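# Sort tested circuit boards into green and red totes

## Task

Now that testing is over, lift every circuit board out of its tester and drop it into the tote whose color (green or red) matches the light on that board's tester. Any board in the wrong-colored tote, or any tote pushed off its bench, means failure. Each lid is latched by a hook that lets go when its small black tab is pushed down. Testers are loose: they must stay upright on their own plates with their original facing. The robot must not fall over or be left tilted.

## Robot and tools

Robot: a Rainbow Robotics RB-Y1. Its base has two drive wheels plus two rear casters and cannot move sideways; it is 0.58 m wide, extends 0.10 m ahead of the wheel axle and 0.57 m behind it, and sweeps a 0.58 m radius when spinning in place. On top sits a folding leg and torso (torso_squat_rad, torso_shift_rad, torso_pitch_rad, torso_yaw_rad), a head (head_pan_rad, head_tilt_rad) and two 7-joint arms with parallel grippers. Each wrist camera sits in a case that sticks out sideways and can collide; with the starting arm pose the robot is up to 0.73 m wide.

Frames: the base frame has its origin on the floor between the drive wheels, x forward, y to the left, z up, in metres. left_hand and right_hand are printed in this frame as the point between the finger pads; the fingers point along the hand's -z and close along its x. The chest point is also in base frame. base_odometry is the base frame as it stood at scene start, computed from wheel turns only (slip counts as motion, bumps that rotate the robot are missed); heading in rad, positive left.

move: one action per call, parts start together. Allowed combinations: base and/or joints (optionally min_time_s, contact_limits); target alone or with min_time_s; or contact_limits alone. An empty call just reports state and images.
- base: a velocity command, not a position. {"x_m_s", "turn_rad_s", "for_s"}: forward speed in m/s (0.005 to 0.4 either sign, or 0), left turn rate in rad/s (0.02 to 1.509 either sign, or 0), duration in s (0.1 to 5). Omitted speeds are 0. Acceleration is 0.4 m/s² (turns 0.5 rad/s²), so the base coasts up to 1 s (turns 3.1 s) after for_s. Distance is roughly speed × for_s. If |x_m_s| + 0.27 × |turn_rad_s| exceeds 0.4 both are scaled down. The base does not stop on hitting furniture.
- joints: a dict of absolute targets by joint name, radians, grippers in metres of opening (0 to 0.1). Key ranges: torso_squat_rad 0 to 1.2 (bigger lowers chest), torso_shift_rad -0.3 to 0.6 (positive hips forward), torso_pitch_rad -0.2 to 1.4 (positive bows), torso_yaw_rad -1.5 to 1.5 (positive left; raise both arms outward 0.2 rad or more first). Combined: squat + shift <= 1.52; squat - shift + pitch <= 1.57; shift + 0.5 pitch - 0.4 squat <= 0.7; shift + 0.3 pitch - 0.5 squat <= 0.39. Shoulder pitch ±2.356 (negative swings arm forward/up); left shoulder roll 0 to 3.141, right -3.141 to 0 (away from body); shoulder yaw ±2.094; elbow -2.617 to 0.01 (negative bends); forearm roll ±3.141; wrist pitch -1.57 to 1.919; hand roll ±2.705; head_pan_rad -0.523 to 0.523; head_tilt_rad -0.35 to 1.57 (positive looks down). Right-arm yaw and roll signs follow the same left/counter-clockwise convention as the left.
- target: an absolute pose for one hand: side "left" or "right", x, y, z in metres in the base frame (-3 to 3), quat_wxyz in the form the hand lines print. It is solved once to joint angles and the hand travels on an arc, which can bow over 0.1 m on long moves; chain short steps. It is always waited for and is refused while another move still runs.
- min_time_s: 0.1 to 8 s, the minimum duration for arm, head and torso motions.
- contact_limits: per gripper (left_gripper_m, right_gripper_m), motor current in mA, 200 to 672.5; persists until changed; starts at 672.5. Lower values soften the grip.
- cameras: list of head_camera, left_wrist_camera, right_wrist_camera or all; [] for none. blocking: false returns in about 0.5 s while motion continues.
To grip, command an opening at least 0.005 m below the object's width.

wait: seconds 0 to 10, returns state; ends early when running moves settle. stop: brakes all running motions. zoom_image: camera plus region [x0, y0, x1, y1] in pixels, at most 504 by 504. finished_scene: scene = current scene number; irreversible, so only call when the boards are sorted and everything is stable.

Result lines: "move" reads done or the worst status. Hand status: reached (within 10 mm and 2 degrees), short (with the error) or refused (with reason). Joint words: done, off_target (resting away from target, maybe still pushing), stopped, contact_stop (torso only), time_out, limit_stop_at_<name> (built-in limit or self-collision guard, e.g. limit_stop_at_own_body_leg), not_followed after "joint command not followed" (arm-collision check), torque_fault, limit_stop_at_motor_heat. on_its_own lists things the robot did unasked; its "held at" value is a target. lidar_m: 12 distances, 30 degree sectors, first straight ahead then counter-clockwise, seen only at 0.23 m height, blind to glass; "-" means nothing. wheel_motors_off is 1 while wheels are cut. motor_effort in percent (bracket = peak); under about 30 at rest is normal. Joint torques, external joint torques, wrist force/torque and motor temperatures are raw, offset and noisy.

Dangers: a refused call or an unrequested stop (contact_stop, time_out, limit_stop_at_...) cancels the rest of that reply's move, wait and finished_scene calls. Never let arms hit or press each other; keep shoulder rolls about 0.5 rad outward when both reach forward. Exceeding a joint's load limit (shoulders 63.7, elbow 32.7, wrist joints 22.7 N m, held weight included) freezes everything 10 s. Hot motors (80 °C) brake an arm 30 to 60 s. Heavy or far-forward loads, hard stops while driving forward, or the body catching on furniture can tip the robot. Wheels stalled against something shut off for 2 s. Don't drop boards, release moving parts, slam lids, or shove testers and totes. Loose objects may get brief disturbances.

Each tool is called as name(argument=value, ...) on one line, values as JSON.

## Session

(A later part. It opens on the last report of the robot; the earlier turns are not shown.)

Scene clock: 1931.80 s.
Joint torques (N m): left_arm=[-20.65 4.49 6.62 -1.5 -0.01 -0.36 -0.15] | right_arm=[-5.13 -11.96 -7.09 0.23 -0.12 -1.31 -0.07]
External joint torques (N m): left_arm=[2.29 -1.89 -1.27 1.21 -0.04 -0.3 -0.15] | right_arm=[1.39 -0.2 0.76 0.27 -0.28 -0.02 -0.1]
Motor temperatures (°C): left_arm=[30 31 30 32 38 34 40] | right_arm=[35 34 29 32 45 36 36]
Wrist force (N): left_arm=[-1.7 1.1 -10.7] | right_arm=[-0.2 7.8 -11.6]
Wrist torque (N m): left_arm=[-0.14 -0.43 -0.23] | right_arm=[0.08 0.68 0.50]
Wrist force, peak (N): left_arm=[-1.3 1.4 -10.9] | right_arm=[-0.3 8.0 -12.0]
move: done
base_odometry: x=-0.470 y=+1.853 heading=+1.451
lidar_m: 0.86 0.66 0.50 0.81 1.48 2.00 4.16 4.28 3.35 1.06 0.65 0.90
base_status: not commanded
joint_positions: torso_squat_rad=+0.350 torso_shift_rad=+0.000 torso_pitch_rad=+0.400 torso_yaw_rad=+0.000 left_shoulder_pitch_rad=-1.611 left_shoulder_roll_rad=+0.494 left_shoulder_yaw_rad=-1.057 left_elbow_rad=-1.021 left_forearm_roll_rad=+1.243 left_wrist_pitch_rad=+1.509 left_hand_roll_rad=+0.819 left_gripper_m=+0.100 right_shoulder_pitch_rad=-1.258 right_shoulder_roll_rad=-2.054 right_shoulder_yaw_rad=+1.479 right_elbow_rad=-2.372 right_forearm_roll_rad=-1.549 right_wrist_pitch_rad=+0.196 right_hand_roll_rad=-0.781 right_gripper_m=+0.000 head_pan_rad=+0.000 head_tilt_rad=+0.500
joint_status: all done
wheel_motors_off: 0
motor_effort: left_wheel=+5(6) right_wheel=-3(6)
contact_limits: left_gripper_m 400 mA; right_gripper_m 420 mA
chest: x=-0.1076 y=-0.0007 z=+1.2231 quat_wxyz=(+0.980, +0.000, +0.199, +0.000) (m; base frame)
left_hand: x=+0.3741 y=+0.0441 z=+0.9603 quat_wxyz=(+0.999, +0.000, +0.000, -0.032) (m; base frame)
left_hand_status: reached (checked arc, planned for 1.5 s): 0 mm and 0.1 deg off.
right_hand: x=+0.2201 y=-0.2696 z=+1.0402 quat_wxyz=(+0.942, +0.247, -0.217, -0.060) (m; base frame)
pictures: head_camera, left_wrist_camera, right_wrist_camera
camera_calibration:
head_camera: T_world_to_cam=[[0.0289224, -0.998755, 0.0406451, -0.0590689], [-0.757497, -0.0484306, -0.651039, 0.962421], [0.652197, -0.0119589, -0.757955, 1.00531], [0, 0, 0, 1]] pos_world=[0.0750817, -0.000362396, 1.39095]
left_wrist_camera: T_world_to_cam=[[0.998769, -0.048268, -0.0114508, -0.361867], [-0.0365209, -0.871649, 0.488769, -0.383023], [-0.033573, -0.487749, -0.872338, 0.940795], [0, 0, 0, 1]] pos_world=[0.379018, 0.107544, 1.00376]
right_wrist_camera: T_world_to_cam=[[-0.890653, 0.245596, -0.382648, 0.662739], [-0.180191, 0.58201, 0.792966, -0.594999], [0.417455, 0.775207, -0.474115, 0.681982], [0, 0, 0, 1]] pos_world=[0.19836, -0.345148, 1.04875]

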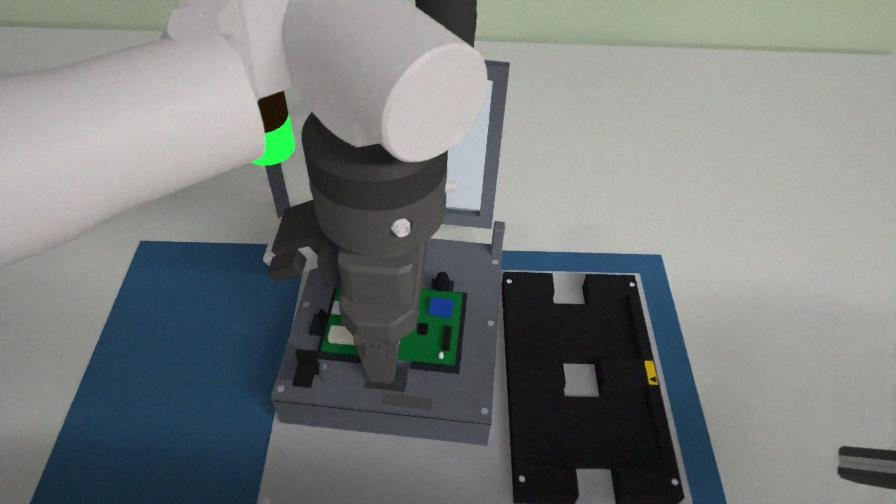

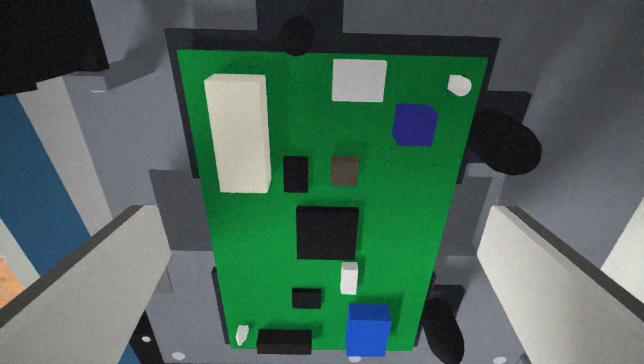

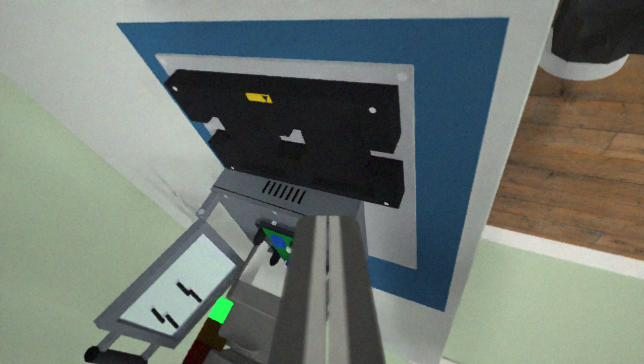

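move(target={"side":"left","x":0.374,"y":0.043,"z":0.945,"quat_wxyz":[0.9995,0,0,-0.032]}, min_time_s=1)

move(joints={"left_gripper_m":0.05})

Scene clock: 1946.23 s.
Joint torques (N m): left_arm=[-15.37 2.51 3.72 -1.42 0.77 0.33 -0.26] | right_arm=[-5.38 -11.72 -6.99 0.39 -0.05 -1.34 -0.03]
External joint torques (N m): left_arm=[7.52 -3.73 -3.96 1.36 0.74 0.4 -0.26] | right_arm=[1.14 0.04 0.86 0.43 -0.2 -0.06 -0.05]
Motor temperatures (°C): left_arm=[30 31 30 32 38 34 40] | right_arm=[35 34 29 32 45 36 36]
Wrist force (N): left_arm=[5.3 0.9 0.3] | right_arm=[-0.1 7.7 -11.4]
Wrist torque (N m): left_arm=[-0.06 0.05 -0.25] | right_arm=[0.09 0.67 0.49]
Wrist force, peak (N): left_arm=[-1.4 1.2 -11.1] | right_arm=[-0.4 8.0 -11.8]
move: done
base_odometry: x=-0.470 y=+1.853 heading=+1.451
lidar_m: 0.86 0.65 0.50 0.81 1.48 2.00 4.15 4.27 3.35 1.06 0.64 0.90
base_status: not commanded
joint_positions: torso_squat_rad=+0.350 torso_shift_rad=+0.000 torso_pitch_rad=+0.400 torso_yaw_rad=+0.000 left_shoulder_pitch_rad=-1.595 left_shoulder_roll_rad=+0.474 left_shoulder_yaw_rad=-1.067 left_elbow_rad=-0.991 left_forearm_roll_rad=+1.230 left_wrist_pitch_rad=+1.479 left_hand_roll_rad=+0.807 left_gripper_m=+0.100 right_shoulder_pitch_rad=-1.258 right_shoulder_roll_rad=-2.054 right_shoulder_yaw_rad=+1.479 right_elbow_rad=-2.372 right_forearm_roll_rad=-1.549 right_wrist_pitch_rad=+0.196 right_hand_roll_rad=-0.781 right_gripper_m=+0.000 head_pan_rad=+0.000 head_tilt_rad=+0.500
joint_status: all done
wheel_motors_off: 0
motor_effort: left_wheel=+4(8) right_wheel=-5(5)
contact_limits: left_gripper_m 400 mA; right_gripper_m 420 mA
chest: x=-0.1076 y=-0.0007 z=+1.2231 quat_wxyz=(+0.980, +0.000, +0.199, +0.000) (m; base frame)
left_hand: x=+0.3741 y=+0.0433 z=+0.9467 quat_wxyz=(+0.999, +0.000, -0.002, -0.032) (m; base frame)
left_hand_status: reached (checked arc, planned for 1.0 s): 2 mm and 0.2 deg off.
right_hand: x=+0.2201 y=-0.2696 z=+1.0402 quat_wxyz=(+0.942, +0.247, -0.217, -0.060) (m; base frame)
pictures: head_camera, left_wrist_camera, right_wrist_camera
camera_calibration:
head_camera: T_world_to_cam=[[0.0289187, -0.998755, 0.0406479, -0.0590725], [-0.757424, -0.0484308, -0.651125, 0.962518], [0.652282, -0.011958, -0.757882, 1.00526], [0, 0, 0, 1]] pos_world=[0.075031, -0.000362476, 1.39099]
left_wrist_camera: T_world_to_cam=[[0.998783, -0.0484179, -0.00938634, -0.364052], [-0.0376526, -0.871499, 0.488949, -0.376797], [-0.0318541, -0.488, -0.872262, 0.927815], [0, 0, 0, 1]] pos_world=[0.378977, 0.106769, 0.990115]
right_wrist_camera: T_world_to_cam=[[-0.89061, 0.245596, -0.382748, 0.662842], [-0.18028, 0.58201, 0.792946, -0.595001], [0.417507, 0.775208, -0.474068, 0.68195], [0, 0, 0, 1]] pos_world=[0.198348, -0.345148, 1.0488]

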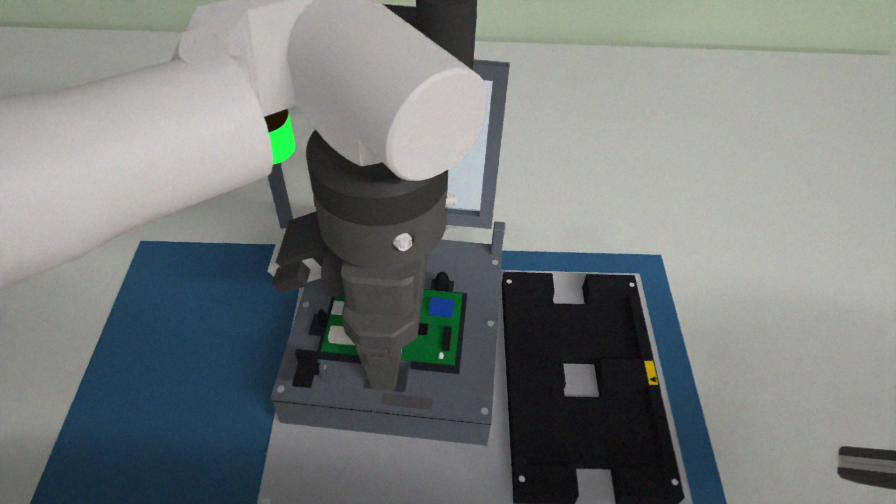

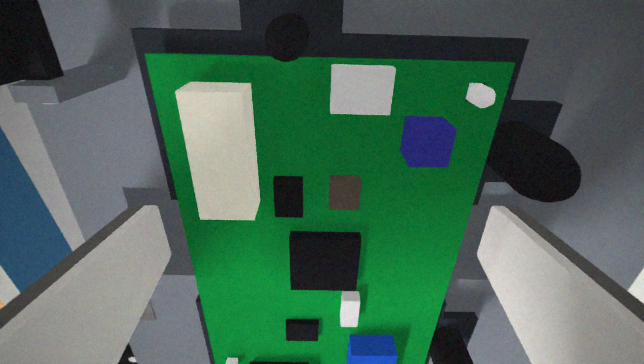

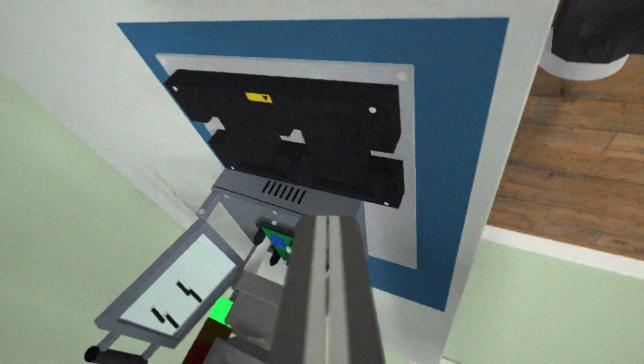

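Scene clock: 1947.30 s.
Joint torques (N m): left_arm=[-19.97 4.31 6.12 -2.28 1.42 1.16 0] | right_arm=[-5.32 -12.15 -7.04 0.23 -0.06 -1.3 -0.14]
External joint torques (N m): left_arm=[2.91 -1.92 -1.56 0.49 1.39 1.22 0] | right_arm=[1.2 -0.38 0.81 0.28 -0.22 -0.02 -0.17]
Motor temperatures (°C): left_arm=[30 31 30 32 38 34 40] | right_arm=[35 34 29 32 45 36 36]
Wrist force (N): left_arm=[6.8 0.6 -11.8] | right_arm=[-0.6 7.6 -11.7]
Wrist torque (N m): left_arm=[-0.13 -0.47 -0.43] | right_arm=[0.11 0.63 0.49]
Wrist force, peak (N): left_arm=[8.2 0.2 -13.1] | right_arm=[-0.3 7.9 -11.8]
move: off_target
base_odometry: x=-0.470 y=+1.853 heading=+1.451
lidar_m: 0.87 0.65 0.50 0.81 1.46 2.00 4.16 4.28 3.34 1.06 0.64 0.91
base_status: not commanded
joint_positions: torso_squat_rad=+0.350 torso_shift_rad=+0.000 torso_pitch_rad=+0.400 torso_yaw_rad=+0.000 left_shoulder_pitch_rad=-1.594 left_shoulder_roll_rad=+0.474 left_shoulder_yaw_rad=-1.068 left_elbow_rad=-0.991 left_forearm_roll_rad=+1.230 left_wrist_pitch_rad=+1.479 left_hand_roll_rad=+0.807 left_gripper_m=+0.071 right_shoulder_pitch_rad=-1.258 right_shoulder_roll_rad=-2.054 right_shoulder_yaw_rad=+1.479 right_elbow_rad=-2.372 right_forearm_roll_rad=-1.549 right_wrist_pitch_rad=+0.196 right_hand_roll_rad=-0.781 right_gripper_m=+0.000 head_pan_rad=+0.000 head_tilt_rad=+0.500
joint_status: left_gripper_m off_target (ended at +0.071, target +0.050)
wheel_motors_off: 0
motor_effort: left_wheel=+5(6) right_wheel=-4(5)
contact_limits: left_gripper_m 400 mA; right_gripper_m 420 mA
chest: x=-0.1075 y=-0.0007 z=+1.2231 quat_wxyz=(+0.980, +0.000, +0.199, +0.000) (m; base frame)
left_hand: x=+0.3738 y=+0.0434 z=+0.9459 quat_wxyz=(+0.999, +0.000, -0.001, -0.032) (m; base frame)
right_hand: x=+0.2201 y=-0.2696 z=+1.0402 quat_wxyz=(+0.942, +0.247, -0.217, -0.060) (m; base frame)
pictures: head_camera, left_wrist_camera, right_wrist_camera
camera_calibration:
head_camera: T_world_to_cam=[[0.0289195, -0.998755, 0.0406467, -0.0590721], [-0.757485, -0.0484295, -0.651054, 0.962465], [0.652212, -0.0119611, -0.757942, 1.00528], [0, 0, 0, 1]] pos_world=[0.0751083, -0.000362581, 1.39096]
left_wrist_camera: T_world_to_cam=[[0.998765, -0.0485402, -0.0105982, -0.36251], [-0.0371837, -0.871758, 0.488524, -0.376109], [-0.0329521, -0.487527, -0.872486, 0.927796], [0, 0, 0, 1]] pos_world=[0.37865, 0.106853, 0.989386]
right_wrist_camera: T_world_to_cam=[[-0.890645, 0.245598, -0.382666, 0.662789], [-0.180205, 0.582011, 0.792962, -0.594993], [0.417466, 0.775206, -0.474108, 0.681963], [0, 0, 0, 1]] pos_world=[0.198393, -0.345149, 1.04876]

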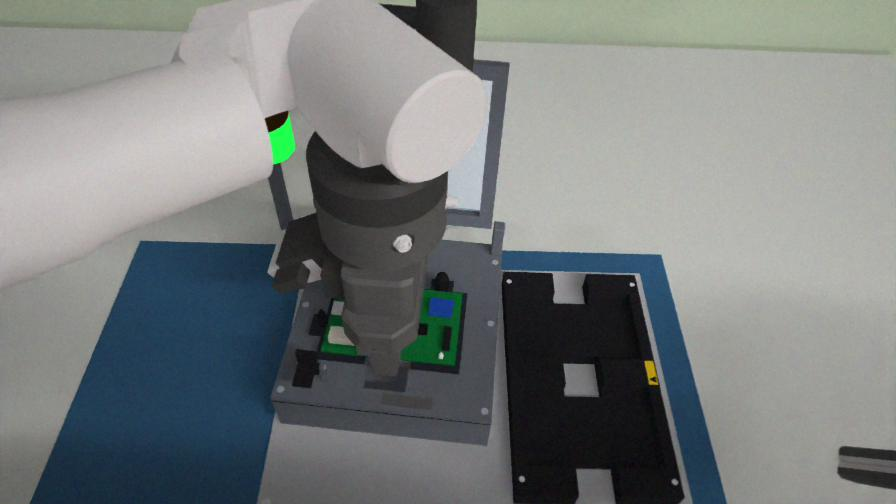

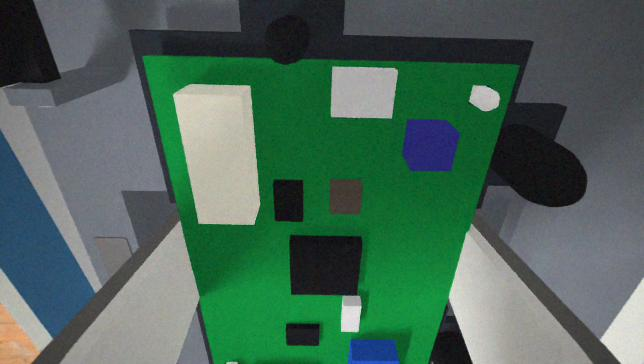

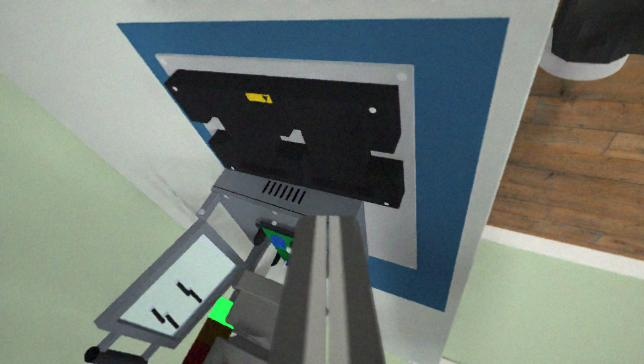

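move(contact_limits={"left_gripper_m":520}, cameras=[])

move(target={"side":"left","x":0.374,"y":0.043,"z":1.0,"quat_wxyz":[0.9995,0,0,-0.032]}, min_time_s=2, cameras=["head_camera"])

move(target={"side":"left","x":0.36,"y":0.06,"z":1.13,"quat_wxyz":[0.9995,0,0,-0.032]}, min_time_s=2, cameras=["head_camera","right_wrist_camera"])

move(target={"side":"left","x":0.27,"y":0.32,"z":1.15,"quat_wxyz":[0.99,0,0,0.1]}, min_time_s=3, cameras=["head_camera","right_wrist_camera"])

Scene clock: 1957.53 s.
Joint torques (N m): left_arm=[-19.87 4.22 6.05 -2.37 1.42 1.16 -0.01] | right_arm=[-5.3 -12.14 -7.09 0.39 -0.04 -1.33 -0.04]
External joint torques (N m): left_arm=[3.01 -2.01 -1.63 0.41 1.4 1.23 -0.01] | right_arm=[1.22 -0.38 0.76 0.43 -0.2 -0.04 -0.07]
Motor temperatures (°C): left_arm=[30 31 30 32 38 34 40] | right_arm=[34 34 29 32 45 36 36]
Wrist force (N): left_arm=[7.2 0.6 -10.9] | right_arm=[-0.2 7.8 -11.4]
Wrist torque (N m): left_arm=[-0.14 -0.45 -0.44] | right_arm=[0.09 0.66 0.48]
Wrist force, peak (N): left_arm=[7.0 0.8 -11.8] | right_arm=[-0.3 8.1 -11.7]
base_odometry: x=-0.470 y=+1.853 heading=+1.451
lidar_m: 0.86 0.65 0.50 0.81 1.48 2.00 4.16 4.28 3.34 1.06 0.65 0.91
base_status: not commanded
joint_positions: torso_squat_rad=+0.350 torso_shift_rad=+0.000 torso_pitch_rad=+0.400 torso_yaw_rad=+0.000 left_shoulder_pitch_rad=-1.594 left_shoulder_roll_rad=+0.474 left_shoulder_yaw_rad=-1.068 left_elbow_rad=-0.991 left_forearm_roll_rad=+1.230 left_wrist_pitch_rad=+1.479 left_hand_roll_rad=+0.807 left_gripper_m=+0.071 right_shoulder_pitch_rad=-1.258 right_shoulder_roll_rad=-2.054 right_shoulder_yaw_rad=+1.479 right_elbow_rad=-2.372 right_forearm_roll_rad=-1.549 right_wrist_pitch_rad=+0.196 right_hand_roll_rad=-0.781 right_gripper_m=+0.000 head_pan_rad=+0.000 head_tilt_rad=+0.500
joint_status: not commanded
wheel_motors_off: 0
motor_effort: left_wheel=+5(6) right_wheel=-3(5)
contact_limits: left_gripper_m 520 mA; right_gripper_m 420 mA
chest: x=-0.1075 y=-0.0007 z=+1.2231 quat_wxyz=(+0.980, +0.000, +0.199, +0.000) (m; base frame)
left_hand: x=+0.3738 y=+0.0434 z=+0.9459 quat_wxyz=(+0.999, +0.000, -0.001, -0.032) (m; base frame)
right_hand: x=+0.2201 y=-0.2696 z=+1.0402 quat_wxyz=(+0.942, +0.247, -0.217, -0.060) (m; base frame)
pictures: none
No camera images: "cameras" was empty.

Scene clock: 1959.87 s.
Joint torques (N m): left_arm=[-29.75 6.51 13.57 -5.88 1.68 0.32 -0.22] | right_arm=[-5.28 -12.09 -6.88 0.23 -0.07 -1.41 -0.09]
External joint torques (N m): left_arm=[-6.7 -0.18 5.29 -3.36 1.65 0.37 -0.22] | right_arm=[1.23 -0.32 0.97 0.28 -0.23 -0.12 -0.11]
Motor temperatures (°C): left_arm=[30 31 30 32 38 34 40] | right_arm=[34 34 29 32 45 36 36]
Wrist force (N): left_arm=[2.3 4.7 -28.5] | right_arm=[-0.4 8.2 -11.3]
Wrist torque (N m): left_arm=[-0.06 -0.64 0.40] | right_arm=[0.05 0.65 0.49]
Wrist force, peak (N): left_arm=[2.0 3.3 -30.0] | right_arm=[-0.3 7.8 -11.9]
move: done
base_odometry: x=-0.470 y=+1.853 heading=+1.451
lidar_m: 0.86 0.66 0.50 0.81 1.48 2.00 4.16 4.28 3.34 1.06 0.64 0.90
base_status: not commanded
joint_positions: torso_squat_rad=+0.350 torso_shift_rad=+0.000 torso_pitch_rad=+0.400 torso_yaw_rad=+0.000 left_shoulder_pitch_rad=-1.663 left_shoulder_roll_rad=+0.532 left_shoulder_yaw_rad=-1.028 left_elbow_rad=-1.078 left_forearm_roll_rad=+1.280 left_wrist_pitch_rad=+1.590 left_hand_roll_rad=+0.849 left_gripper_m=+0.069 right_shoulder_pitch_rad=-1.258 right_shoulder_roll_rad=-2.054 right_shoulder_yaw_rad=+1.479 right_elbow_rad=-2.372 right_forearm_roll_rad=-1.549 right_wrist_pitch_rad=+0.196 right_hand_roll_rad=-0.781 right_gripper_m=+0.000 head_pan_rad=+0.000 head_tilt_rad=+0.500
joint_status: all done
wheel_motors_off: 0
motor_effort: left_wheel=+5(6) right_wheel=-2(5)
contact_limits: left_gripper_m 520 mA; right_gripper_m 420 mA
chest: x=-0.1073 y=-0.0007 z=+1.2230 quat_wxyz=(+0.980, +0.000, +0.199, +0.000) (m; base frame)
left_hand: x=+0.3738 y=+0.0439 z=+0.9983 quat_wxyz=(+1.000, +0.001, +0.002, -0.031) (m; base frame)
left_hand_status: reached (checked arc, planned for 2.0 s): 2 mm and 0.2 deg off.
right_hand: x=+0.2203 y=-0.2696 z=+1.0399 quat_wxyz=(+0.942, +0.247, -0.217, -0.060) (m; base frame)
pictures: head_camera
camera_calibration:
head_camera: T_world_to_cam=[[0.0290216, -0.998751, 0.0406664, -0.0590502], [-0.757841, -0.0485133, -0.650633, 0.962072], [0.651794, -0.0119362, -0.758302, 1.00546], [0, 0, 0, 1]] pos_world=[0.0754567, -0.000301743, 1.3908]

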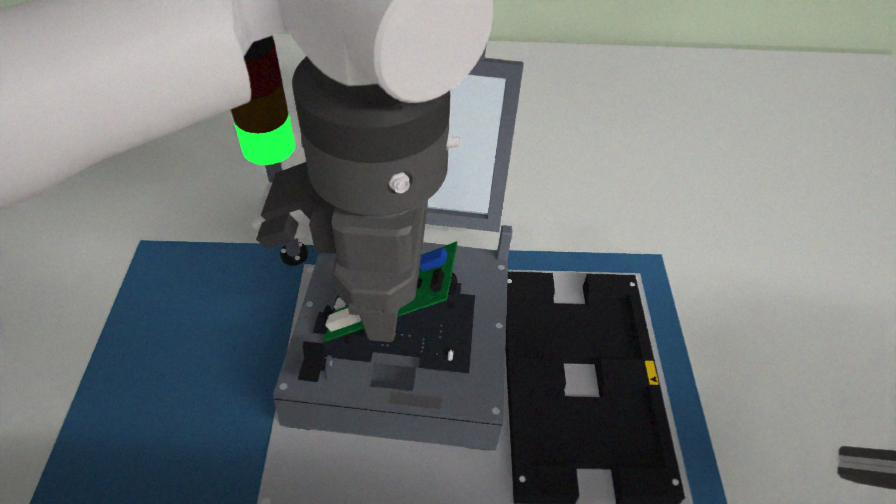

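Scene clock: 1962.20 s.
Joint torques (N m): left_arm=[-22.05 8.34 9.82 -2.03 0.43 0.22 0.39] | right_arm=[-5.11 -11.54 -7.24 0.31 -0.08 -1.33 -0.05]
External joint torques (N m): left_arm=[0.52 1 0.87 -0.52 0.4 0.28 0.39] | right_arm=[1.4 0.22 0.61 0.36 -0.24 -0.05 -0.07]
Motor temperatures (°C): left_arm=[30 31 30 32 38 34 40] | right_arm=[34 34 29 32 45 36 36]
Wrist force (N): left_arm=[-1.4 1.1 -10.7] | right_arm=[0.1 7.8 -11.6]
Wrist torque (N m): left_arm=[-0.18 -0.35 -0.22] | right_arm=[0.10 0.71 0.49]
Wrist force, peak (N): left_arm=[2.2 4.4 -28.9] | right_arm=[-0.3 8.3 -11.5]
move: done
base_odometry: x=-0.470 y=+1.853 heading=+1.451
lidar_m: 0.86 0.66 0.50 0.81 1.48 2.00 4.15 4.28 3.35 1.06 0.64 0.90
base_status: not commanded
joint_positions: torso_squat_rad=+0.350 torso_shift_rad=+0.000 torso_pitch_rad=+0.400 torso_yaw_rad=+0.000 left_shoulder_pitch_rad=-1.835 left_shoulder_roll_rad=+0.678 left_shoulder_yaw_rad=-0.912 left_elbow_rad=-1.242 left_forearm_roll_rad=+1.431 left_wrist_pitch_rad=+1.846 left_hand_roll_rad=+0.931 left_gripper_m=+0.050 right_shoulder_pitch_rad=-1.258 right_shoulder_roll_rad=-2.054 right_shoulder_yaw_rad=+1.479 right_elbow_rad=-2.372 right_forearm_roll_rad=-1.549 right_wrist_pitch_rad=+0.196 right_hand_roll_rad=-0.781 right_gripper_m=+0.000 head_pan_rad=+0.000 head_tilt_rad=+0.500
joint_status: all done
wheel_motors_off: 0
on_its_own: left_gripper_m moved -0.019 to your old target +0.050
motor_effort: left_wheel=+6(7) right_wheel=-2(5)
contact_limits: left_gripper_m 520 mA; right_gripper_m 420 mA
chest: x=-0.1075 y=-0.0007 z=+1.2231 quat_wxyz=(+0.980, +0.000, +0.199, +0.000) (m; base frame)
left_hand: x=+0.3599 y=+0.0599 z=+1.1299 quat_wxyz=(+0.999, +0.000, +0.000, -0.032) (m; base frame)
left_hand_status: reached (checked arc, planned for 2.0 s): 0 mm and 0.1 deg off.
right_hand: x=+0.2201 y=-0.2696 z=+1.0401 quat_wxyz=(+0.942, +0.247, -0.217, -0.060) (m; base frame)
pictures: head_camera, right_wrist_camera
camera_calibration:
head_camera: T_world_to_cam=[[0.0289672, -0.998752, 0.0406792, -0.0590729], [-0.757526, -0.0484862, -0.651002, 0.962386], [0.652163, -0.0119578, -0.757985, 1.00532], [0, 0, 0, 1]] pos_world=[0.0751089, -0.000315313, 1.39094]
right_wrist_camera: T_world_to_cam=[[-0.89067, 0.245589, -0.382614, 0.662714], [-0.180129, 0.582075, 0.792933, -0.59495], [0.417445, 0.775161, -0.474199, 0.682036], [0, 0, 0, 1]] pos_world=[0.198379, -0.345137, 1.04874]

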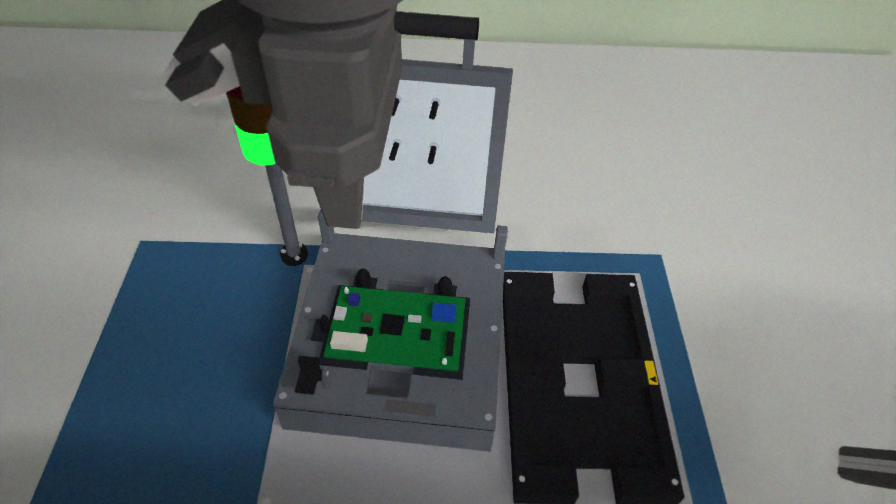

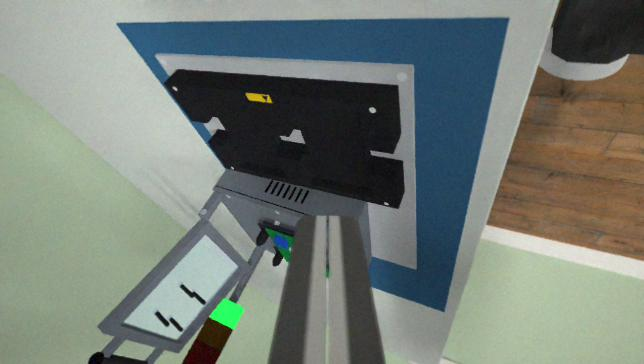

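Scene clock: 1965.53 s.
Joint torques (N m): left_arm=[-11.26 11.24 11.14 0.9 0.31 -0.4 -0.22] | right_arm=[-5.29 -11.79 -6.84 0.1 -0.04 -1.21 -0.07]
External joint torques (N m): left_arm=[1.85 0.61 1.12 -0.7 0.29 -0.34 -0.22] | right_arm=[1.23 -0.03 1.01 0.14 -0.19 0.07 -0.1]
Motor temperatures (°C): left_arm=[30 31 30 32 38 34 40] | right_arm=[34 34 29 32 45 36 36]
Wrist force (N): left_arm=[-1.4 0.9 -10.7] | right_arm=[-0.3 7.3 -11.1]
Wrist torque (N m): left_arm=[-0.14 -0.36 -0.22] | right_arm=[0.15 0.66 0.50]
Wrist force, peak (N): left_arm=[-1.7 1.1 -11.1] | right_arm=[-0.1 8.0 -11.8]
move: done
base_odometry: x=-0.470 y=+1.853 heading=+1.451
lidar_m: 0.86 0.66 0.49 0.81 1.48 2.00 4.16 4.29 3.34 1.05 0.65 0.90
base_status: not commanded
joint_positions: torso_squat_rad=+0.350 torso_shift_rad=+0.000 torso_pitch_rad=+0.400 torso_yaw_rad=+0.000 left_shoulder_pitch_rad=-1.447 left_shoulder_roll_rad=+1.630 left_shoulder_yaw_rad=-0.802 left_elbow_rad=-1.849 left_forearm_roll_rad=+1.772 left_wrist_pitch_rad=+1.681 left_hand_roll_rad=+0.895 left_gripper_m=+0.050 right_shoulder_pitch_rad=-1.258 right_shoulder_roll_rad=-2.054 right_shoulder_yaw_rad=+1.479 right_elbow_rad=-2.372 right_forearm_roll_rad=-1.549 right_wrist_pitch_rad=+0.196 right_hand_roll_rad=-0.781 right_gripper_m=+0.000 head_pan_rad=+0.000 head_tilt_rad=+0.500
joint_status: all done
wheel_motors_off: 0
motor_effort: left_wheel=+5(7) right_wheel=-3(5)
contact_limits: left_gripper_m 520 mA; right_gripper_m 420 mA
chest: x=-0.1075 y=-0.0007 z=+1.2231 quat_wxyz=(+0.980, +0.000, +0.199, +0.000) (m; base frame)
left_hand: x=+0.2701 y=+0.3199 z=+1.1501 quat_wxyz=(+0.995, +0.000, +0.000, +0.101) (m; base frame)
left_hand_status: reached (checked arc, planned for 3.0 s): 0 mm and 0.0 deg off.
right_hand: x=+0.2201 y=-0.2696 z=+1.0401 quat_wxyz=(+0.942, +0.247, -0.217, -0.060) (m; base frame)
pictures: head_camera, right_wrist_camera
camera_calibration:
head_camera: T_world_to_cam=[[0.028967, -0.998752, 0.0406774, -0.0590721], [-0.757525, -0.0484848, -0.651003, 0.962386], [0.652163, -0.0119565, -0.757985, 1.00532], [0, 0, 0, 1]] pos_world=[0.0751087, -0.000317099, 1.39094]
right_wrist_camera: T_world_to_cam=[[-0.89067, 0.24559, -0.382613, 0.662714], [-0.180129, 0.582073, 0.792934, -0.594951], [0.417446, 0.775162, -0.474197, 0.682035], [0, 0, 0, 1]] pos_world=[0.198379, -0.345138, 1.04874]

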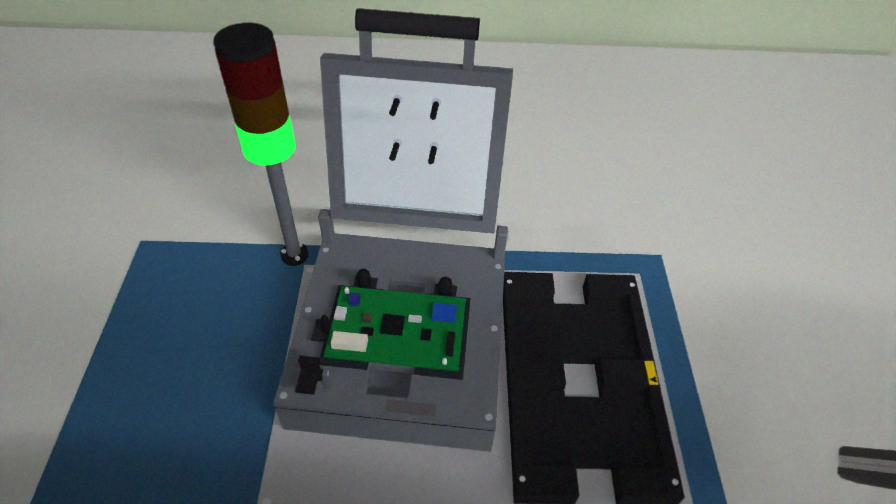

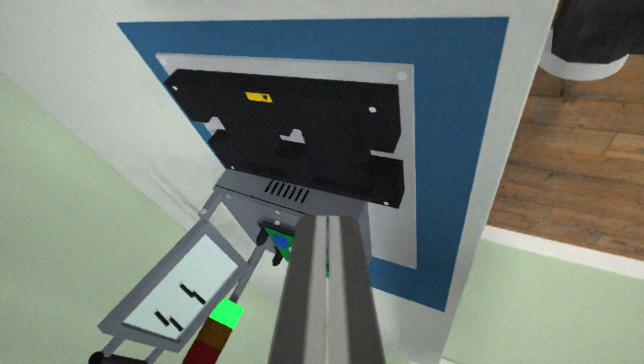

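zoom_image(camera="head_camera", region=[260, 220, 520, 440])

Scaled by 1.938 from the camera's 896x504 image, which has a finer 1280x720 frame.

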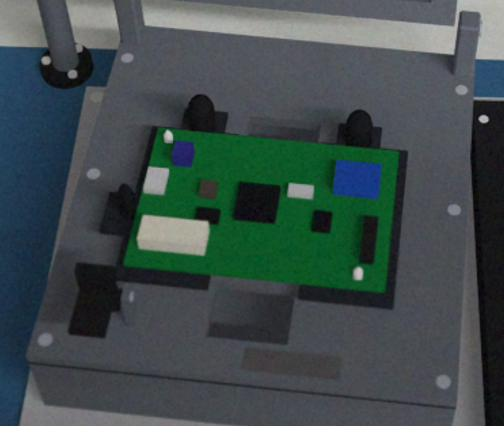

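move(joints={"left_gripper_m":0.1}, cameras=[])

move(target={"side":"left","x":0.374,"y":0.06,"z":1.12,"quat_wxyz":[0.9995,0,0,-0.032]}, min_time_s=2, cameras=[])

move(target={"side":"left","x":0.374,"y":0.047,"z":0.98,"quat_wxyz":[0.9995,0,0,-0.032]}, min_time_s=2, cameras=["head_camera","left_wrist_camera"])

zoom_image(camera="left_wrist_camera", region=[140, 0, 504, 364])

Scene clock: 1994.30 s.
Joint torques (N m): left_arm=[-11.19 11.28 11.08 1.02 0.35 -0.38 -0.19] | right_arm=[-5.21 -11.81 -7.24 0.21 -0.05 -1.27 0.03]
External joint torques (N m): left_arm=[1.92 0.65 1.07 -0.57 0.32 -0.32 -0.19] | right_arm=[1.31 -0.04 0.61 0.25 -0.21 0.01 0.01]
Motor temperatures (°C): left_arm=[30 32 30 32 38 34 40] | right_arm=[34 34 29 32 45 36 36]
Wrist force (N): left_arm=[-1.6 1.0 -10.7] | right_arm=[-0.6 7.6 -11.4]
Wrist torque (N m): left_arm=[-0.15 -0.38 -0.22] | right_arm=[0.11 0.62 0.50]
Wrist force, peak (N): left_arm=[-1.7 0.6 -11.1] | right_arm=[-0.3 7.8 -11.8]
move: done
base_odometry: x=-0.470 y=+1.853 heading=+1.451
lidar_m: 0.86 0.65 0.50 0.81 1.48 2.00 4.16 4.28 3.34 1.06 0.65 0.91
base_status: not commanded
joint_positions: torso_squat_rad=+0.350 torso_shift_rad=+0.000 torso_pitch_rad=+0.400 torso_yaw_rad=+0.000 left_shoulder_pitch_rad=-1.447 left_shoulder_roll_rad=+1.630 left_shoulder_yaw_rad=-0.802 left_elbow_rad=-1.849 left_forearm_roll_rad=+1.772 left_wrist_pitch_rad=+1.681 left_hand_roll_rad=+0.895 left_gripper_m=+0.100 right_shoulder_pitch_rad=-1.258 right_shoulder_roll_rad=-2.054 right_shoulder_yaw_rad=+1.479 right_elbow_rad=-2.372 right_forearm_roll_rad=-1.549 right_wrist_pitch_rad=+0.196 right_hand_roll_rad=-0.781 right_gripper_m=+0.000 head_pan_rad=+0.000 head_tilt_rad=+0.500
joint_status: all done
wheel_motors_off: 0
motor_effort: left_wheel=+6(7) right_wheel=-3(4)
contact_limits: left_gripper_m 520 mA; right_gripper_m 420 mA
chest: x=-0.1075 y=-0.0007 z=+1.2231 quat_wxyz=(+0.980, +0.000, +0.199, +0.000) (m; base frame)
left_hand: x=+0.2701 y=+0.3199 z=+1.1501 quat_wxyz=(+0.995, +0.000, +0.000, +0.101) (m; base frame)
right_hand: x=+0.2201 y=-0.2696 z=+1.0401 quat_wxyz=(+0.942, +0.247, -0.217, -0.060) (m; base frame)
pictures: none
No camera images: "cameras" was empty.

Scene clock: 1996.63 s.
Joint torques (N m): left_arm=[-21.96 6.44 7.34 -0.28 0.2 0.19 -0.11] | right_arm=[-5.26 -11.73 -7.24 0.12 -0.05 -1.3 -0.03]
External joint torques (N m): left_arm=[1.06 -1.08 -1.44 0.96 0.18 0.26 -0.11] | right_arm=[1.25 0.04 0.61 0.16 -0.21 -0.02 -0.05]
Motor temperatures (°C): left_arm=[30 32 30 32 38 34 40] | right_arm=[34 34 29 32 45 36 36]
Wrist force (N): left_arm=[-1.6 1.7 -11.0] | right_arm=[-0.2 7.6 -11.4]
Wrist torque (N m): left_arm=[-0.24 -0.36 -0.21] | right_arm=[0.10 0.68 0.49]
Wrist force, peak (N): left_arm=[-1.3 1.7 -11.0] | right_arm=[-0.4 8.0 -11.7]
move: done
base_odometry: x=-0.470 y=+1.853 heading=+1.451
lidar_m: 0.86 0.66 0.50 0.82 1.48 2.00 4.16 4.29 3.34 1.06 0.64 0.90
base_status: not commanded
joint_positions: torso_squat_rad=+0.350 torso_shift_rad=+0.000 torso_pitch_rad=+0.400 torso_yaw_rad=+0.000 left_shoulder_pitch_rad=-1.864 left_shoulder_roll_rad=+0.668 left_shoulder_yaw_rad=-0.983 left_elbow_rad=-1.159 left_forearm_roll_rad=+1.454 left_wrist_pitch_rad=+1.782 left_hand_roll_rad=+0.878 left_gripper_m=+0.100 right_shoulder_pitch_rad=-1.258 right_shoulder_roll_rad=-2.054 right_shoulder_yaw_rad=+1.479 right_elbow_rad=-2.372 right_forearm_roll_rad=-1.549 right_wrist_pitch_rad=+0.196 right_hand_roll_rad=-0.781 right_gripper_m=+0.000 head_pan_rad=+0.000 head_tilt_rad=+0.500
joint_status: all done
wheel_motors_off: 0
motor_effort: left_wheel=+6(7) right_wheel=-4(4)
contact_limits: left_gripper_m 520 mA; right_gripper_m 420 mA
chest: x=-0.1076 y=-0.0007 z=+1.2231 quat_wxyz=(+0.980, +0.000, +0.199, +0.000) (m; base frame)
left_hand: x=+0.3735 y=+0.0601 z=+1.1201 quat_wxyz=(+0.999, -0.001, -0.002, -0.032) (m; base frame)
left_hand_status: reached (checked arc, planned for 2.0 s): 1 mm and 0.3 deg off.
right_hand: x=+0.2201 y=-0.2697 z=+1.0401 quat_wxyz=(+0.942, +0.247, -0.217, -0.060) (m; base frame)
pictures: none
No camera images: "cameras" was empty.

Scene clock: 1998.97 s.
Joint torques (N m): left_arm=[-20.71 4.9 7.03 -1.07 0.04 -0.32 -0.24] | right_arm=[-5.35 -12 -7.31 0.16 -0.04 -1.4 -0.02]
External joint torques (N m): left_arm=[2.29 -1.82 -1.28 1.13 0.01 -0.26 -0.24] | right_arm=[1.17 -0.24 0.54 0.21 -0.2 -0.11 -0.04]
Motor temperatures (°C): left_arm=[30 32 30 32 38 34 40] | right_arm=[34 34 29 32 45 36 36]
Wrist force (N): left_arm=[-1.4 1.2 -10.6] | right_arm=[-0.2 7.5 -11.7]
Wrist torque (N m): left_arm=[-0.18 -0.38 -0.25] | right_arm=[0.12 0.68 0.49]
Wrist force, peak (N): left_arm=[-1.6 1.2 -11.0] | right_arm=[-0.1 7.8 -11.9]
move: done
base_odometry: x=-0.470 y=+1.853 heading=+1.451
lidar_m: 0.86 0.65 0.50 0.82 1.48 2.01 4.16 4.28 3.34 1.05 0.65 0.91
base_status: not commanded
joint_positions: torso_squat_rad=+0.350 torso_shift_rad=+0.000 torso_pitch_rad=+0.400 torso_yaw_rad=+0.000 left_shoulder_pitch_rad=-1.656 left_shoulder_roll_rad=+0.540 left_shoulder_yaw_rad=-1.093 left_elbow_rad=-1.068 left_forearm_roll_rad=+1.309 left_wrist_pitch_rad=+1.523 left_hand_roll_rad=+0.845 left_gripper_m=+0.100 right_shoulder_pitch_rad=-1.258 right_shoulder_roll_rad=-2.054 right_shoulder_yaw_rad=+1.479 right_elbow_rad=-2.372 right_forearm_roll_rad=-1.549 right_wrist_pitch_rad=+0.196 right_hand_roll_rad=-0.781 right_gripper_m=+0.000 head_pan_rad=+0.000 head_tilt_rad=+0.500
joint_status: all done
wheel_motors_off: 0
motor_effort: left_wheel=+6(7) right_wheel=-3(5)
contact_limits: left_gripper_m 520 mA; right_gripper_m 420 mA
chest: x=-0.1076 y=-0.0007 z=+1.2231 quat_wxyz=(+0.980, +0.000, +0.199, +0.000) (m; base frame)
left_hand: x=+0.3741 y=+0.0471 z=+0.9803 quat_wxyz=(+0.999, +0.000, +0.000, -0.032) (m; base frame)
left_hand_status: reached (checked arc, planned for 2.0 s): 0 mm and 0.1 deg off.
right_hand: x=+0.2201 y=-0.2697 z=+1.0401 quat_wxyz=(+0.942, +0.247, -0.217, -0.060) (m; base frame)
pictures: head_camera, left_wrist_camera
camera_calibration:
head_camera: T_world_to_cam=[[0.0289515, -0.998755, 0.0406286, -0.0590475], [-0.757522, -0.0484413, -0.65101, 0.962391], [0.652168, -0.0119294, -0.757981, 1.00532], [0, 0, 0, 1]] pos_world=[0.0751022, -0.000361596, 1.39094]
left_wrist_camera: T_world_to_cam=[[0.998769, -0.0482788, -0.0114272, -0.361489], [-0.0365398, -0.871618, 0.488822, -0.390233], [-0.0335599, -0.487803, -0.872309, 0.959641], [0, 0, 0, 1]] pos_world=[0.37899, 0.110529, 1.02373]

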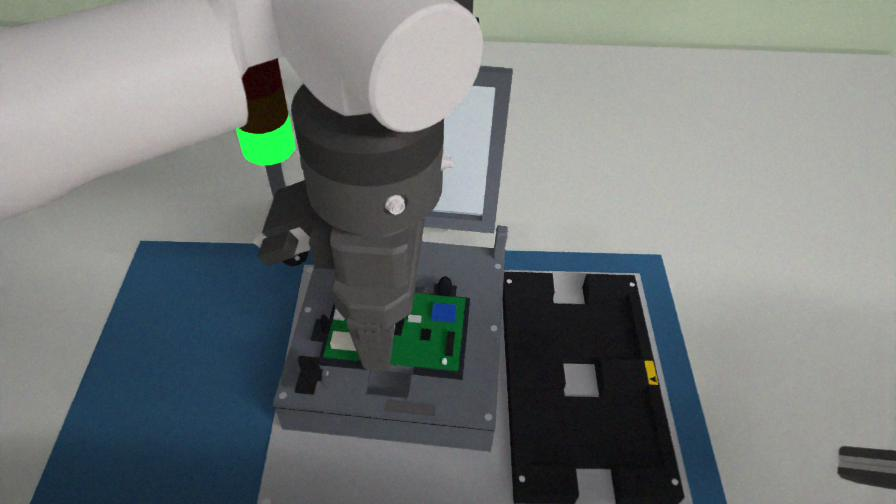

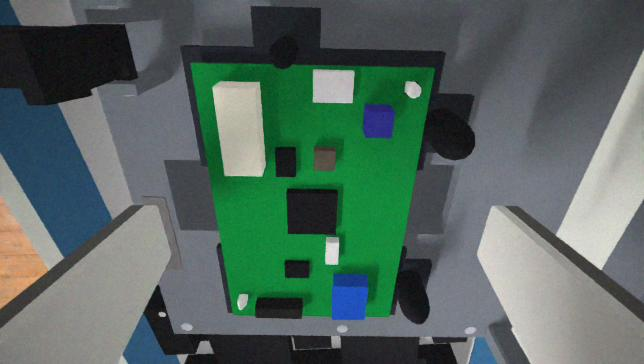

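Scaled by 1.385 from the camera's 644x364 image, which has a finer 920x520 frame.

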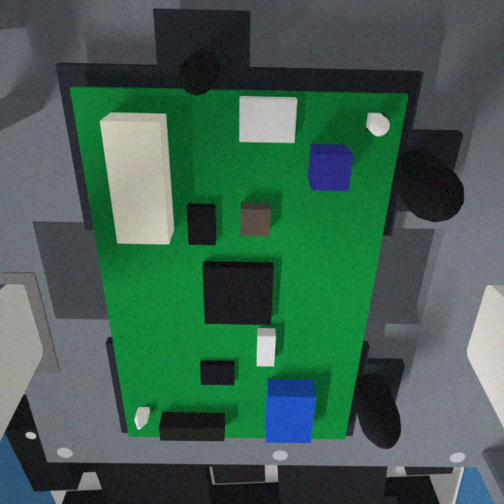

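move(target={"side":"left","x":0.371,"y":0.047,"z":0.9455,"quat_wxyz":[0.9995,0,0,-0.032]}, min_time_s=1.5, cameras=["left_wrist_camera"])

move(joints={"left_gripper_m":0.05}, cameras=["head_camera","left_wrist_camera"])

Scene clock: 2016.00 s.
Joint torques (N m): left_arm=[-15.32 3.06 3.87 -0.07 0.07 -0.79 -0.5] | right_arm=[-5.37 -11.7 -7.11 0.09 0.03 -1.28 -0.03]
External joint torques (N m): left_arm=[7.49 -3.34 -4.11 2.29 0.05 -0.72 -0.5] | right_arm=[1.15 0.06 0.74 0.13 -0.13 0 -0.05]
Motor temperatures (°C): left_arm=[30 31 30 32 38 34 40] | right_arm=[34 34 29 32 45 36 36]
Wrist force (N): left_arm=[-5.2 1.9 6.1] | right_arm=[0.1 7.7 -11.5]
Wrist torque (N m): left_arm=[-0.01 -0.99 0.04] | right_arm=[0.10 0.72 0.49]
Wrist force, peak (N): left_arm=[-1.4 1.0 -11.1] | right_arm=[-0.4 8.1 -11.7]
move: done
base_odometry: x=-0.470 y=+1.853 heading=+1.451
lidar_m: 0.86 0.66 0.50 0.82 1.49 1.99 4.16 4.28 3.35 1.06 0.64 0.90
base_status: not commanded
joint_positions: torso_squat_rad=+0.350 torso_shift_rad=+0.000 torso_pitch_rad=+0.399 torso_yaw_rad=+0.000 left_shoulder_pitch_rad=-1.607 left_shoulder_roll_rad=+0.506 left_shoulder_yaw_rad=-1.119 left_elbow_rad=-1.026 left_forearm_roll_rad=+1.276 left_wrist_pitch_rad=+1.456 left_hand_roll_rad=+0.829 left_gripper_m=+0.100 right_shoulder_pitch_rad=-1.258 right_shoulder_roll_rad=-2.054 right_shoulder_yaw_rad=+1.479 right_elbow_rad=-2.372 right_forearm_roll_rad=-1.549 right_wrist_pitch_rad=+0.196 right_hand_roll_rad=-0.781 right_gripper_m=+0.000 head_pan_rad=+0.000 head_tilt_rad=+0.500
joint_status: all done
wheel_motors_off: 0
motor_effort: left_wheel=+4(6) right_wheel=-3(6)
contact_limits: left_gripper_m 520 mA; right_gripper_m 420 mA
chest: x=-0.1078 y=-0.0007 z=+1.2231 quat_wxyz=(+0.980, +0.000, +0.198, +0.000) (m; base frame)
left_hand: x=+0.3714 y=+0.0469 z=+0.9469 quat_wxyz=(+0.999, +0.000, -0.002, -0.032) (m; base frame)
left_hand_status: reached (checked arc, planned for 1.5 s): 2 mm and 0.2 deg off.
right_hand: x=+0.2199 y=-0.2697 z=+1.0404 quat_wxyz=(+0.942, +0.247, -0.217, -0.060) (m; base frame)
pictures: left_wrist_camera
camera_calibration:
left_wrist_camera: T_world_to_cam=[[0.998786, -0.0483541, -0.00938261, -0.361166], [-0.037587, -0.871323, 0.489268, -0.374248], [-0.0318334, -0.488321, -0.872083, 0.929534], [0, 0, 0, 1]] pos_world=[0.376251, 0.110356, 0.990349]

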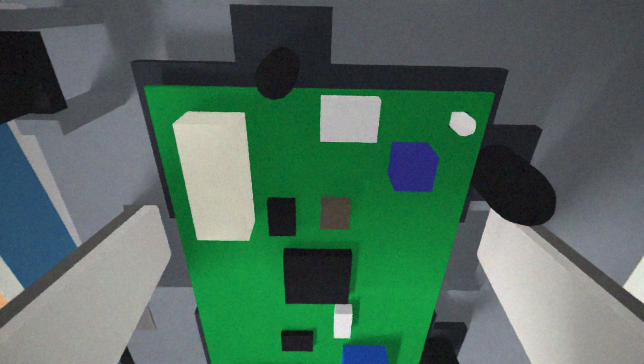

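Scene clock: 2017.07 s.
Joint torques (N m): left_arm=[-15.88 5.67 4.77 0.71 -0.55 -1.41 0.96] | right_arm=[-5.43 -11.53 -7.26 0.27 -0.06 -1.41 -0.06]
External joint torques (N m): left_arm=[6.93 -0.72 -3.22 3.07 -0.58 -1.34 0.96] | right_arm=[1.09 0.23 0.6 0.31 -0.22 -0.13 -0.08]
Motor temperatures (°C): left_arm=[30 31 30 32 38 34 40] | right_arm=[34 34 29 32 45 36 36]
Wrist force (N): left_arm=[-13.0 2.2 7.9] | right_arm=[-0.4 7.9 -11.7]
Wrist torque (N m): left_arm=[0.03 -1.31 -1.46] | right_arm=[0.07 0.65 0.49]
Wrist force, peak (N): left_arm=[-17.2 3.4 12.1] | right_arm=[-0.4 7.9 -11.7]
move: off_target
base_odometry: x=-0.470 y=+1.853 heading=+1.451
lidar_m: 0.86 0.66 0.51 0.81 1.48 2.01 4.16 4.28 3.34 1.06 0.64 0.91
base_status: not commanded
joint_positions: torso_squat_rad=+0.350 torso_shift_rad=+0.000 torso_pitch_rad=+0.399 torso_yaw_rad=+0.000 left_shoulder_pitch_rad=-1.607 left_shoulder_roll_rad=+0.505 left_shoulder_yaw_rad=-1.119 left_elbow_rad=-1.026 left_forearm_roll_rad=+1.276 left_wrist_pitch_rad=+1.456 left_hand_roll_rad=+0.828 left_gripper_m=+0.072 right_shoulder_pitch_rad=-1.258 right_shoulder_roll_rad=-2.054 right_shoulder_yaw_rad=+1.479 right_elbow_rad=-2.372 right_forearm_roll_rad=-1.549 right_wrist_pitch_rad=+0.196 right_hand_roll_rad=-0.781 right_gripper_m=+0.000 head_pan_rad=+0.000 head_tilt_rad=+0.500
joint_status: left_gripper_m off_target (ended at +0.072, target +0.050)
wheel_motors_off: 0
motor_effort: left_wheel=+7(7) right_wheel=-2(4)
contact_limits: left_gripper_m 520 mA; right_gripper_m 420 mA
chest: x=-0.1080 y=-0.0007 z=+1.2231 quat_wxyz=(+0.980, +0.000, +0.198, +0.000) (m; base frame)
left_hand: x=+0.3710 y=+0.0465 z=+0.9469 quat_wxyz=(+0.999, -0.001, -0.001, -0.032) (m; base frame)
right_hand: x=+0.2198 y=-0.2697 z=+1.0405 quat_wxyz=(+0.942, +0.247, -0.217, -0.060) (m; base frame)
pictures: head_camera, left_wrist_camera
camera_calibration:
head_camera: T_world_to_cam=[[0.0289234, -0.998755, 0.0406496, -0.0590658], [-0.756998, -0.0484433, -0.651619, 0.962886], [0.652777, -0.0119247, -0.757456, 1.00511], [0, 0, 0, 1]] pos_world=[0.0744976, -0.00036121, 1.39116]
left_wrist_camera: T_world_to_cam=[[0.998724, -0.0495589, -0.00966259, -0.360407], [-0.0384994, -0.871255, 0.489319, -0.374268], [-0.0326687, -0.488323, -0.872051, 0.929649], [0, 0, 0, 1]] pos_world=[0.375909, 0.110025, 0.990356]

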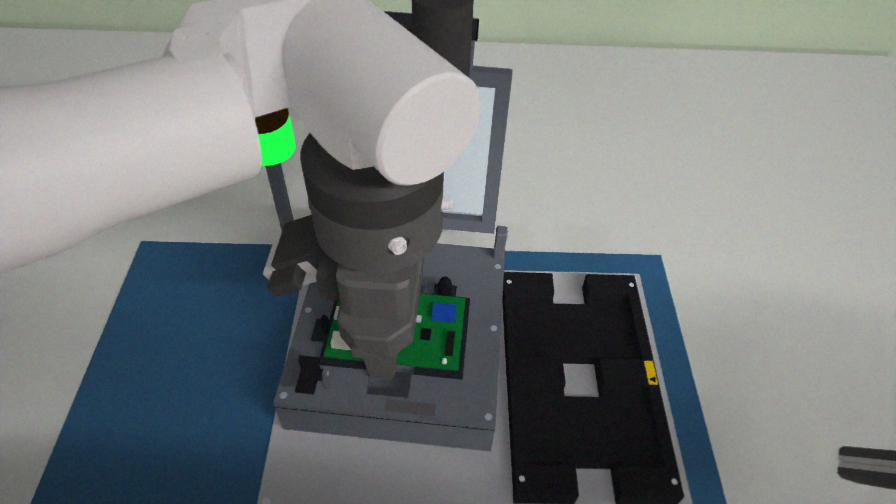

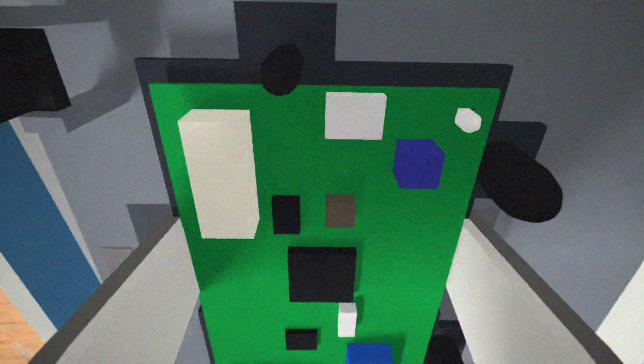

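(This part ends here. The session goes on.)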